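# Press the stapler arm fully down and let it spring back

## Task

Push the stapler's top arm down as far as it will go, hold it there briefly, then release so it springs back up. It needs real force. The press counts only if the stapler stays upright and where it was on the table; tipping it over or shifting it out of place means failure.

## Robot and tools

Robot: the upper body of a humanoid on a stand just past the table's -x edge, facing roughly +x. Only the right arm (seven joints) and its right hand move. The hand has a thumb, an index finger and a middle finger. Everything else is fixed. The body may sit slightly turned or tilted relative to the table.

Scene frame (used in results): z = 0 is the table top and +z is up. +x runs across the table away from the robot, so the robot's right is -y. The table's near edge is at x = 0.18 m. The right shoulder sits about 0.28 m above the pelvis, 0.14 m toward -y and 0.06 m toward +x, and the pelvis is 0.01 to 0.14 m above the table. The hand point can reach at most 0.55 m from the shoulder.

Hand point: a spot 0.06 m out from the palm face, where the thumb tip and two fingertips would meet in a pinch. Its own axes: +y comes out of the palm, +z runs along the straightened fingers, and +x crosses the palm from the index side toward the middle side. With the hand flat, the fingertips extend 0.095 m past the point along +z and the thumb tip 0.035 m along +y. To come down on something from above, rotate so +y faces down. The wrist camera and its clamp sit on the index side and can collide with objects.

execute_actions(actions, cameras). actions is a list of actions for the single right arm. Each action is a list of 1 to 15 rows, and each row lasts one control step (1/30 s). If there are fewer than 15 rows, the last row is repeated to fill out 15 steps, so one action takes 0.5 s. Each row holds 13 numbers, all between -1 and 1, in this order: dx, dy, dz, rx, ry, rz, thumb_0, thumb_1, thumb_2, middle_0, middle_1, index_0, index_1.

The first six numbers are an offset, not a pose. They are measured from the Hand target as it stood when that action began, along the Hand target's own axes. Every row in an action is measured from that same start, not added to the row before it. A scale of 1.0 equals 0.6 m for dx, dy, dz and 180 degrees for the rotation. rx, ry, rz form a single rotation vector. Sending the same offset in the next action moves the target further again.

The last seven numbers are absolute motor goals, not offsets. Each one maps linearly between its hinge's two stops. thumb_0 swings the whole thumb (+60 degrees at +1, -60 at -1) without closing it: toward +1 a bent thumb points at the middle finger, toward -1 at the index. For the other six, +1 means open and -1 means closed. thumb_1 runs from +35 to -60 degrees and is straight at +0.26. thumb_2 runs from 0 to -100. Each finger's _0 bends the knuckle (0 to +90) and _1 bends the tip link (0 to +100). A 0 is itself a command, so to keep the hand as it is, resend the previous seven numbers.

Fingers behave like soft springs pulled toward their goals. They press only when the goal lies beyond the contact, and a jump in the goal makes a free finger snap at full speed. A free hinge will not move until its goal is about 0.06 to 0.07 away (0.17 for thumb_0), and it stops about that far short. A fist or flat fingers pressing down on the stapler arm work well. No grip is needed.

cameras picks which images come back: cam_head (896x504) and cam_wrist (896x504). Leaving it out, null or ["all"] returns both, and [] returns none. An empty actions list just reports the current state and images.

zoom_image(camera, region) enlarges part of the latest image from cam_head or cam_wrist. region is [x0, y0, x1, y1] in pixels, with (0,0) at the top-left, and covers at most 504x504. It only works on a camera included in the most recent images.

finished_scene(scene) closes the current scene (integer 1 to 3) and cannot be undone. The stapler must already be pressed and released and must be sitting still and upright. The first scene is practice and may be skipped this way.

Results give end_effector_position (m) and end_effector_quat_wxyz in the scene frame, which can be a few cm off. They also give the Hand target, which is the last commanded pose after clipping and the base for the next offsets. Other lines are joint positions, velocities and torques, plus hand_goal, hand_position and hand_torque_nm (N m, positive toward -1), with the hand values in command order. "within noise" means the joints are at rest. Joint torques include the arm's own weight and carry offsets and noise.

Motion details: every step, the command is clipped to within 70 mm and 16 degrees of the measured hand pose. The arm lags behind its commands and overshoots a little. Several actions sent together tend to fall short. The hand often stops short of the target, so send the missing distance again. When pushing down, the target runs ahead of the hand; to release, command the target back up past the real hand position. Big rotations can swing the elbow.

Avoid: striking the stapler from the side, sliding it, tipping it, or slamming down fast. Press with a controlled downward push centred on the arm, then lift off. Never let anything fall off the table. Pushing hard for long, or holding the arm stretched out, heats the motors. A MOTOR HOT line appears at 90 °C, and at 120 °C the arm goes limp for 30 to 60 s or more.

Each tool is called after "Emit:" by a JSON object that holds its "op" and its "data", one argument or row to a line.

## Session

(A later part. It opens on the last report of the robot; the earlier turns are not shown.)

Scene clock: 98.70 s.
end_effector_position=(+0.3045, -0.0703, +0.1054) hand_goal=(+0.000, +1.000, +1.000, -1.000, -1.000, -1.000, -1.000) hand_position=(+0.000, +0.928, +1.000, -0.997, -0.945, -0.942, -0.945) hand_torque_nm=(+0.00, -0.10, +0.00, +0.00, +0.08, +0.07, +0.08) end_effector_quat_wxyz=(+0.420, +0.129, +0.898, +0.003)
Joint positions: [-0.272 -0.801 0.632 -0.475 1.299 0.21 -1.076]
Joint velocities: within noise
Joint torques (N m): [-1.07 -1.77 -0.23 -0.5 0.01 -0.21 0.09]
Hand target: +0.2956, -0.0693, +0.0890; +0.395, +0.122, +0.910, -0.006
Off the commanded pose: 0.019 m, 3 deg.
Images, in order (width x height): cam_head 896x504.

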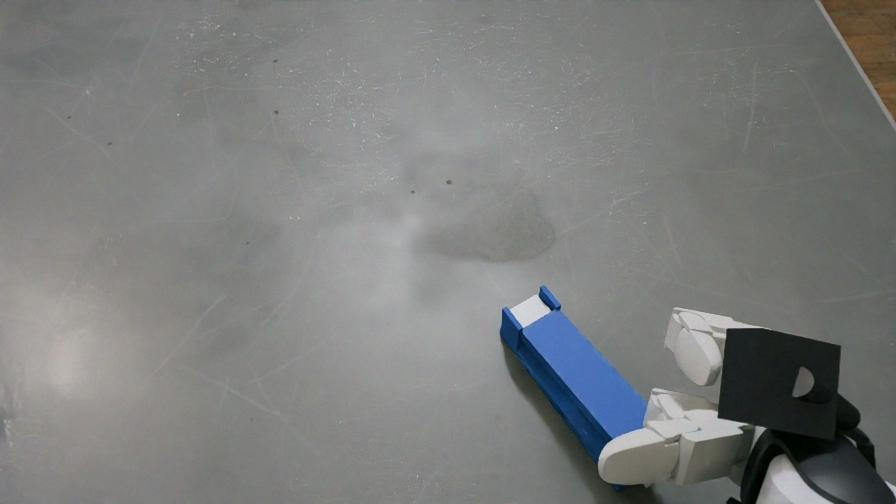

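Emit:
{"op": "execute_actions", "data": {
  "actions": [
    [[-0.014,0.026,-0.011,0,0,0,0,1,1,-1,-1,-1,-1]],
    [[0.051,-0.008,0.03,0,0,0,0,1,1,-1,-1,-1,-1]]
  ],
  "cameras": ["cam_head"]
}}

Emit:
{"op": "zoom_image", "data": {
  "camera": "cam_head",
  "region": [500, 250, 800, 500]
}}

Scene clock: 101.77 s.
end_effector_position=(+0.3082, -0.0590, +0.0931) hand_goal=(+0.000, +1.000, +1.000, -1.000, -1.000, -1.000, -1.000) hand_position=(+0.000, +0.928, +1.000, -0.997, -0.945, -0.942, -0.945) hand_torque_nm=(+0.00, -0.10, +0.00, +0.00, +0.08, +0.07, +0.08) end_effector_quat_wxyz=(+0.438, +0.136, +0.889, +0.004)
Joint positions: [-0.285 -0.717 0.706 -0.383 1.188 0.13 -1.053]
Joint velocities: within noise
Joint torques (N m): [-0.28 -1.16 0.7 0.54 0.3 0.37 0.3]
Hand target: +0.2917, -0.0553, +0.0660; +0.395, +0.122, +0.910, -0.006
Off the commanded pose: 0.032 m, 6 deg.
Images, in order (width x height): cam_head 896x504.

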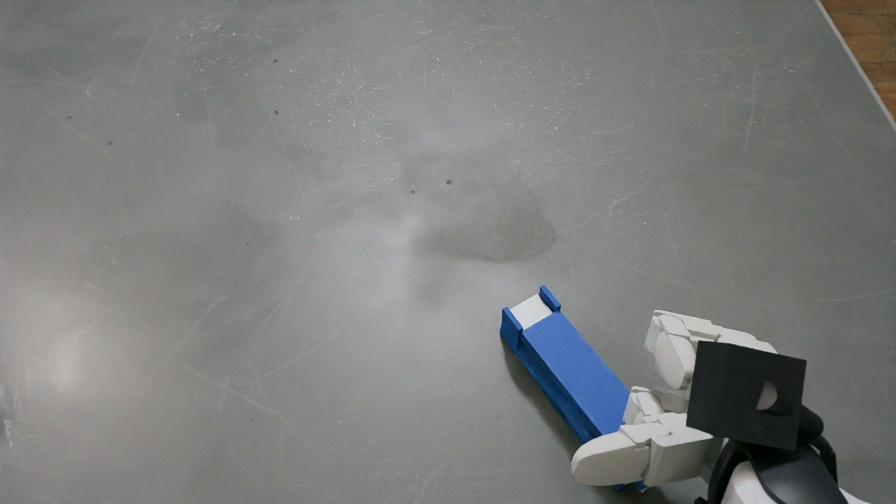

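Scaled by 1.680 from the camera's 896x504 image, which has a finer 1280x720 frame.

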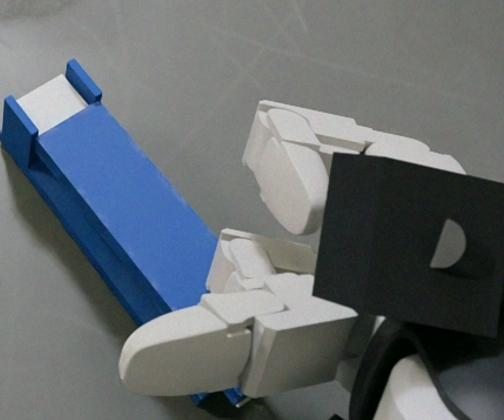

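Emit:
{"op": "execute_actions", "data": {
  "actions": [
    [[0.049,-0.009,0.02,0,0,0,0,1,1,-1,-1,-1,-1]]
  ],
  "cameras": ["cam_head"]
}}

Emit:
{"op": "zoom_image", "data": {
  "camera": "cam_head",
  "region": [500, 250, 800, 500]
}}

Scene clock: 103.67 s.
end_effector_position=(+0.3090, -0.0601, +0.0858) hand_goal=(+0.000, +1.000, +1.000, -1.000, -1.000, -1.000, -1.000) hand_position=(+0.000, +0.929, +1.000, -0.998, -0.945, -0.942, -0.945) hand_torque_nm=(+0.00, -0.10, +0.00, +0.00, +0.08, +0.07, +0.08) end_effector_quat_wxyz=(+0.470, +0.146, +0.870, +0.018)
Joint positions: [-0.25 -0.684 0.748 -0.292 1.081 -0.01 -0.958]
Joint velocities: within noise
Joint torques (N m): [1.57 -1.05 2.16 2.89 0.67 1.52 0.18]
Hand target: +0.2797, -0.0554, +0.0361; +0.395, +0.122, +0.910, -0.006
Off the commanded pose: 0.058 m, 10 deg.
Images, in order (width x height): cam_head 896x504.

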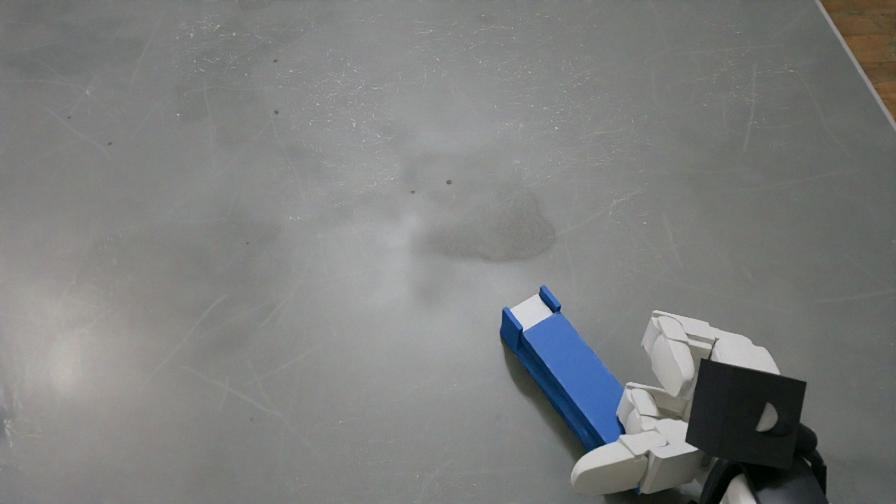

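Scaled by 1.680 from the camera's 896x504 image, which has a finer 1280x720 frame.

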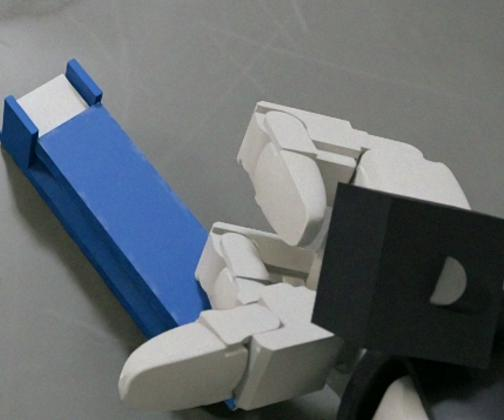

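Emit:
{"op": "execute_actions", "data": {
  "actions": [
    [[0.043,-0.006,0.027,0,0.03,0,0,1,1,-1,-1,-1,-1]]
  ],
  "cameras": ["cam_head"]
}}

Emit:
{"op": "zoom_image", "data": {
  "camera": "cam_head",
  "region": [500, 250, 800, 500]
}}

Scene clock: 105.77 s.
end_effector_position=(+0.3177, -0.0613, +0.0836) hand_goal=(+0.000, +1.000, +1.000, -1.000, -1.000, -1.000, -1.000) hand_position=(+0.000, +0.929, +1.000, -0.998, -0.945, -0.942, -0.945) hand_torque_nm=(+0.00, -0.10, +0.00, +0.00, +0.08, +0.07, +0.08) end_effector_quat_wxyz=(+0.446, +0.149, +0.882, +0.031)
Joint positions: [-0.312 -0.71 0.755 -0.253 1.196 0.006 -0.929]
Joint velocities: within noise
Joint torques (N m): [1.77 -1.08 2.58 3.82 1.11 2.56 -0.16]
Hand target: +0.2831, -0.0564, +0.0230; +0.352, +0.122, +0.928, +0.000
Off the commanded pose: 0.089 m, 13 deg; position clipped.
Images, in order (width x height): cam_head 896x504.

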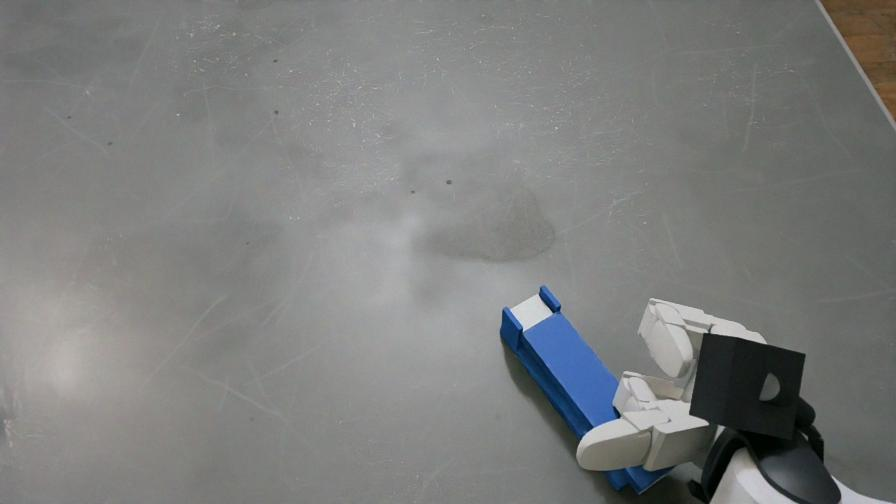

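Scaled by 1.680 from the camera's 896x504 image, which has a finer 1280x720 frame.

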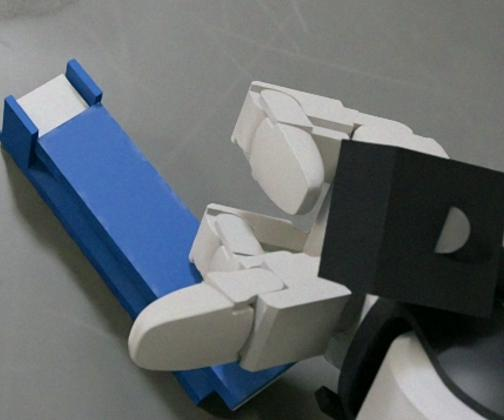

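Emit:
{"op": "execute_actions", "data": {
  "actions": [
    [[0.033,-0.004,0.038,0,0,0,0,1,1,-1,-1,-1,-1]]
  ],
  "cameras": ["cam_head"]
}}

Emit:
{"op": "zoom_image", "data": {
  "camera": "cam_head",
  "region": [500, 250, 800, 500]
}}

Scene clock: 108.80 s.
end_effector_position=(+0.3318, -0.0600, +0.0822) hand_goal=(+0.000, +1.000, +1.000, -1.000, -1.000, -1.000, -1.000) hand_position=(+0.000, +0.930, +1.000, -0.998, -0.945, -0.942, -0.945) hand_torque_nm=(+0.00, -0.09, +0.00, +0.00, +0.08, +0.07, +0.08) end_effector_quat_wxyz=(+0.445, +0.144, +0.883, +0.036)
Joint positions: [-0.389 -0.706 0.775 -0.177 1.244 0.008 -0.896]
Joint velocities: within noise
Joint torques (N m): [1.7 -0.94 2.4 3.72 0.95 2.31 -0.59]
Hand target: +0.2980, -0.0574, +0.0209; +0.352, +0.122, +0.928, +0.000
Off the commanded pose: 0.102 m, 13 deg; position clipped.
Images, in order (width x height): cam_head 896x504.

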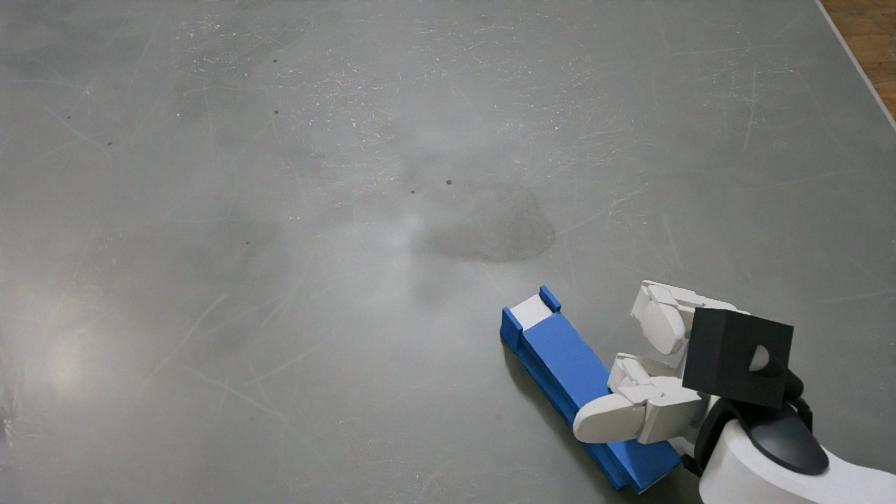

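Scaled by 1.680 from the camera's 896x504 image, which has a finer 1280x720 frame.

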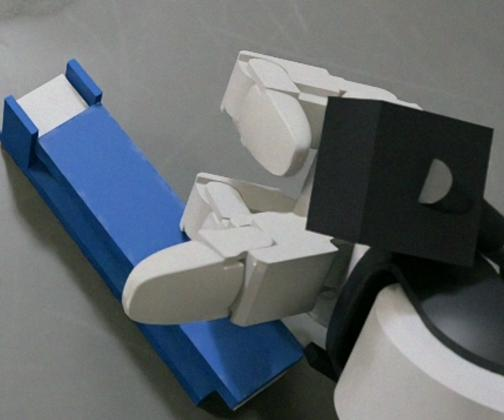

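Emit:
{"op": "execute_actions", "data": {
  "actions": [
    [[-0.02,0,-0.022,0,0,0,0,1,1,-1,-1,-1,-1],[-0.03,0,-0.033,0,0,0,0,1,1,-1,-1,-1,-1],[-0.04,0,-0.044,0,0,0,0,1,1,-1,-1,-1,-1],[-0.05,0,-0.055,0,0,0,0,1,1,-1,-1,-1,-1],[-0.06,0,-0.067,0,0,0,0,1,1,-1,-1,-1,-1],[-0.07,0,-0.078,0,0,0,0,1,1,-1,-1,-1,-1],[-0.08,0,-0.089,0,0,0,0,1,1,-1,-1,-1,-1],[-0.09,0,-0.1,0,0,0,0,1,1,-1,-1,-1,-1],[-0.105,0,-0.117,0,0,0,0,1,1,-1,-1,-1,-1]]
  ],
  "cameras": ["cam_head"]
}}

Emit:
{"op": "zoom_image", "data": {
  "camera": "cam_head",
  "region": [500, 250, 800, 500]
}}

Scene clock: 111.83 s.
end_effector_position=(+0.2990, -0.0656, +0.1151) hand_goal=(+0.000, +1.000, +1.000, -1.000, -1.000, -1.000, -1.000) hand_position=(+0.000, +0.930, +1.000, -0.998, -0.945, -0.942, -0.945) hand_torque_nm=(+0.00, -0.09, +0.00, +0.00, +0.08, +0.07, +0.08) end_effector_quat_wxyz=(+0.355, +0.127, +0.926, +0.002)
Joint positions: [-0.411 -0.917 0.71 -0.543 1.587 0.207 -1.218]
Joint velocities: within noise
Joint torques (N m): [-2.93 -3.31 -1.71 -3.1 0.25 -0.29 -0.02]
Hand target: +0.2977, -0.0656, +0.1149; +0.352, +0.122, +0.928, +0.000
Off the commanded pose: 0.001 m, 1 deg.
Images, in order (width x height): cam_head 896x504.

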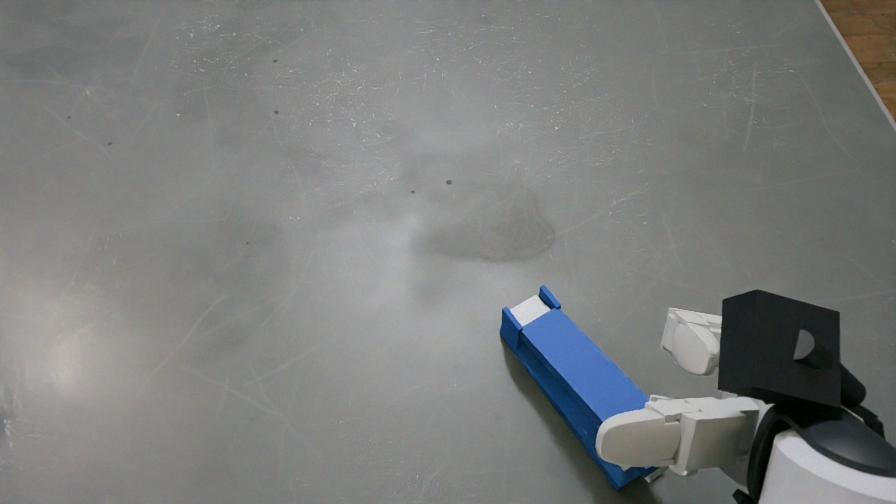

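Scaled by 1.680 from the camera's 896x504 image, which has a finer 1280x720 frame.

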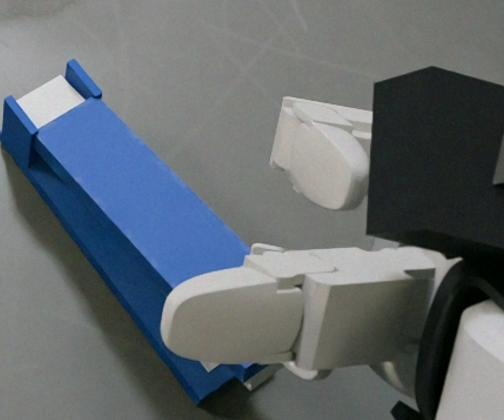

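Emit:
{"op": "execute_actions", "data": {
  "actions": [
    [[0.03,0,0.017,0,0,0,0,1,1,-1,-1,-1,-1],[0.045,0,0.025,0,0,0,0,1,1,-1,-1,-1,-1],[0.06,0,0.034,0,0,0,0,1,1,-1,-1,-1,-1],[0.075,0,0.042,0,0,0,0,1,1,-1,-1,-1,-1],[0.093,0,0.052,0,0,0,0,1,1,-1,-1,-1,-1]],
    [[0.062,-0.0125,0.022,0,0,0,0,1,1,-1,-1,-1,-1]]
  ],
  "cameras": ["cam_head"]
}}

Emit:
{"op": "zoom_image", "data": {
  "camera": "cam_head",
  "region": [500, 250, 800, 500]
}}

Scene clock: 115.20 s.
end_effector_position=(+0.2990, -0.0612, +0.0848) hand_goal=(+0.000, +1.000, +1.000, -1.000, -1.000, -1.000, -1.000) hand_position=(+0.000, +0.930, +1.000, -0.998, -0.945, -0.942, -0.945) hand_torque_nm=(+0.00, -0.09, +0.00, +0.00, +0.08, +0.07, +0.08) end_effector_quat_wxyz=(+0.446, +0.147, +0.883, +0.027)
Joint positions: [-0.283 -0.777 0.845 -0.332 1.187 -0.081 -0.986]
Joint velocities: within noise
Joint torques (N m): [2.67 -0.79 2.95 3.66 1.05 1.88 0.25]
Hand target: +0.2616, -0.0561, +0.0259; +0.352, +0.122, +0.928, +0.000
Off the commanded pose: 0.077 m, 13 deg; position clipped.
Images, in order (width x height): cam_head 896x504.

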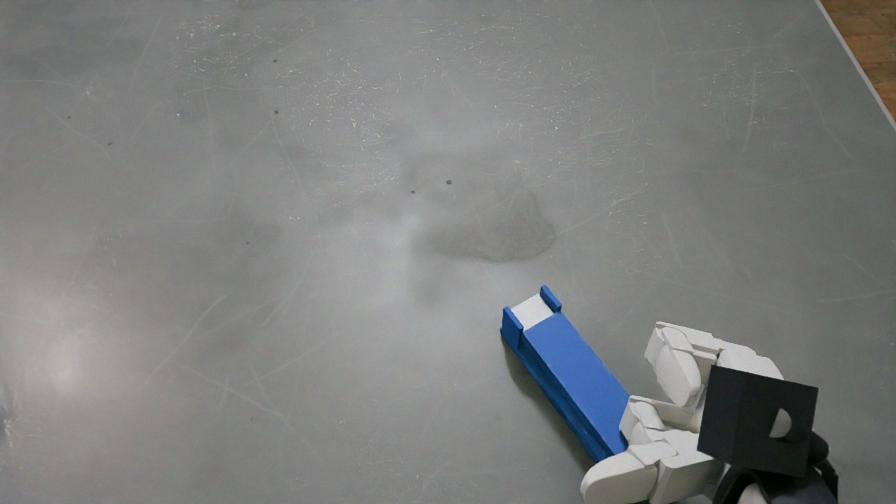

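Scaled by 1.680 from the camera's 896x504 image, which has a finer 1280x720 frame.

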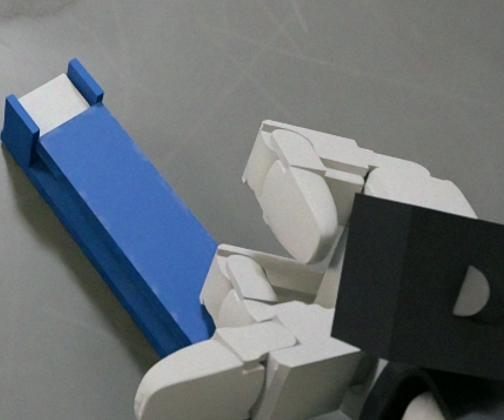

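Emit:
{"op": "execute_actions", "data": {
  "actions": [
    [[0.02,0.0,0.048,0,0,0,0,1,1,-1,-1,-1,-1]]
  ],
  "cameras": ["cam_head"]
}}

Emit:
{"op": "zoom_image", "data": {
  "camera": "cam_head",
  "region": [500, 250, 800, 500]
}}

Scene clock: 117.33 s.
end_effector_position=(+0.3200, -0.0616, +0.0827) hand_goal=(+0.000, +1.000, +1.000, -1.000, -1.000, -1.000, -1.000) hand_position=(+0.000, +0.931, +1.000, -0.998, -0.945, -0.942, -0.945) hand_torque_nm=(+0.00, -0.09, +0.00, +0.00, +0.08, +0.07, +0.08) end_effector_quat_wxyz=(+0.446, +0.148, +0.882, +0.034)
Joint positions: [-0.375 -0.76 0.852 -0.229 1.253 -0.08 -0.934]
Joint velocities: within noise
Joint torques (N m): [1.64 -0.91 2.52 3.59 1.12 2.61 -0.27]
Hand target: +0.2856, -0.0576, +0.0219; +0.352, +0.122, +0.928, +0.000
Off the commanded pose: 0.099 m, 13 deg; position clipped.
Images, in order (width x height): cam_head 896x504.

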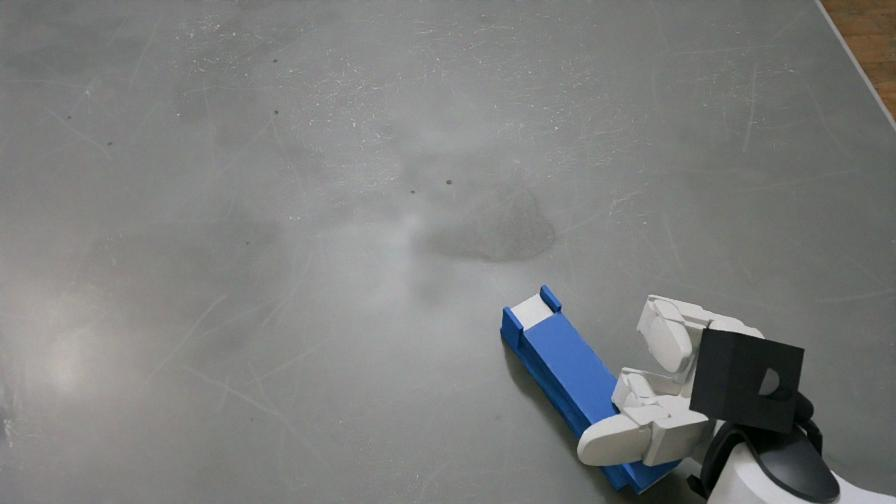

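Scaled by 1.680 from the camera's 896x504 image, which has a finer 1280x720 frame.

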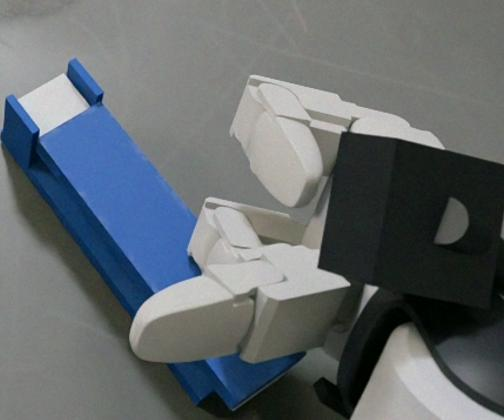

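Emit:
{"op": "zoom_image", "data": {
  "camera": "cam_head",
  "region": [570, 424, 700, 504]
}}

Emit:
{"op": "execute_actions", "data": {
  "actions": [],
  "cameras": ["cam_wrist"]
}}

Scaled by 3.877 from the camera's 896x504 image, which has a finer 1280x720 frame.

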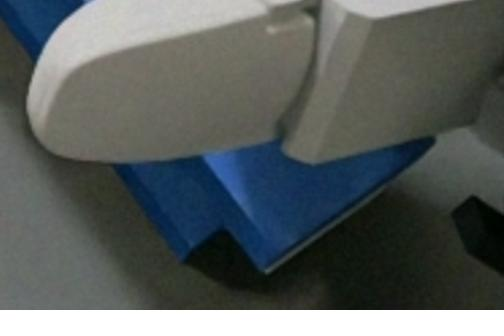

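Scene clock: 118.30 s.
end_effector_position=(+0.3200, -0.0616, +0.0827) hand_goal=(+0.000, +1.000, +1.000, -1.000, -1.000, -1.000, -1.000) hand_position=(+0.000, +0.931, +1.000, -0.998, -0.945, -0.942, -0.945) hand_torque_nm=(+0.00, -0.09, +0.00, +0.00, +0.08, +0.07, +0.08) end_effector_quat_wxyz=(+0.446, +0.148, +0.882, +0.034)
Joint positions: [-0.375 -0.76 0.852 -0.229 1.253 -0.08 -0.934]
Joint velocities: within noise
Joint torques (N m): [1.64 -0.91 2.53 3.59 1.11 2.61 -0.27]
Hand target: +0.2856, -0.0576, +0.0219; +0.352, +0.122, +0.928, +0.000
Off the commanded pose: 0.099 m, 13 deg; position clipped.
Images, in order (width x height): cam_wrist 896x504.

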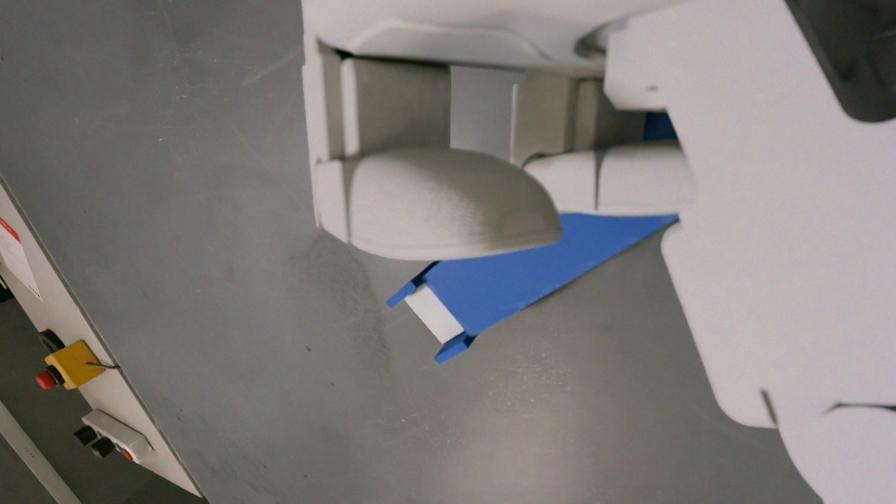

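Emit:
{"op": "execute_actions", "data": {
  "actions": [
    [[-0.03,0.005,-0.02,0,0,0,0,1,1,-1,-1,-1,-1],[-0.04,0.007,-0.03,0,0,0,0,1,1,-1,-1,-1,-1],[-0.05,0.009,-0.038,0,0,0,0,1,1,-1,-1,-1,-1],[-0.06,0.01,-0.045,0,0,0,0,1,1,-1,-1,-1,-1],[-0.07,0.012,-0.053,0,0,0,0,1,1,-1,-1,-1,-1],[-0.08,0.014,-0.06,0,0,0,0,1,1,-1,-1,-1,-1],[-0.09,0.016,-0.068,0,0,0,0,1,1,-1,-1,-1,-1],[-0.1,0.018,-0.076,0,0,0,0,1,1,-1,-1,-1,-1],[-0.122,0.02,-0.091,0,0,0,0,1,1,-1,-1,-1,-1]],
    [[-0.054,0.007,-0.063,0,0,0,0,1,1,-1,-1,-1,-1]],
    [[-0.054,-0.05,-0.063,0,0,0,0,1,1,-1,-1,-1,-1]],
    [[0,-0.1,-0.03,0,0,0,0,1,1,-1,-1,-1,-1]]
  ],
  "cameras": ["cam_head"]
}}

Emit:
{"op": "zoom_image", "data": {
  "camera": "cam_head",
  "region": [450, 250, 750, 500]
}}

Scene clock: 128.07 s.
end_effector_position=(+0.2749, -0.1465, +0.2149) hand_goal=(+0.000, +1.000, +1.000, -1.000, -1.000, -1.000, -1.000) hand_position=(+0.000, +0.931, +1.000, -0.998, -0.945, -0.942, -0.945) hand_torque_nm=(+0.00, -0.09, +0.00, +0.00, +0.08, +0.07, +0.08) end_effector_quat_wxyz=(+0.405, +0.181, +0.892, -0.090)
Joint positions: [0.229 -1.671 -0.051 -1.007 1.98 -0.127 -1.249]
Joint velocities: within noise
Joint torques (N m): [-0.69 -3.15 -2.36 -1.16 -0.05 -1.09 -0.06]
Hand target: +0.2717, -0.1478, +0.2172; +0.352, +0.122, +0.928, +0.000
Off the commanded pose: 0.004 m, 14 deg.
joint sent to its limit — joint 5 (wrist roll), upper limit. The joint targets are off in orientation, not in position.
Images, in order (width x height): cam_head 896x504.

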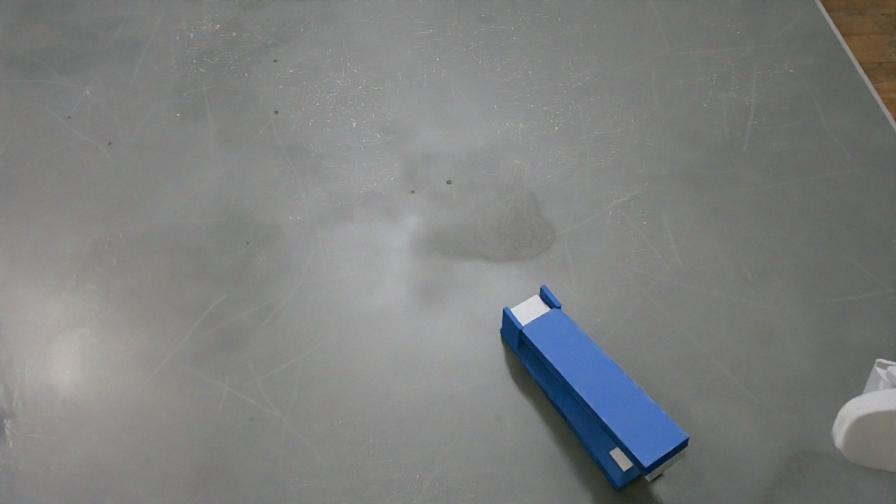

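Scaled by 1.680 from the camera's 896x504 image, which has a finer 1280x720 frame.

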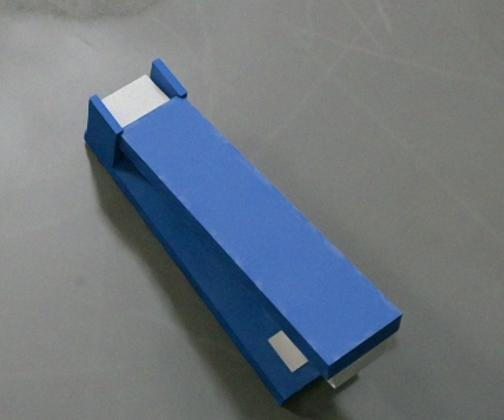

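Emit:
{"op": "finished_scene", "data": {
  "scene": 3
}}

The scene is finished: the task was done.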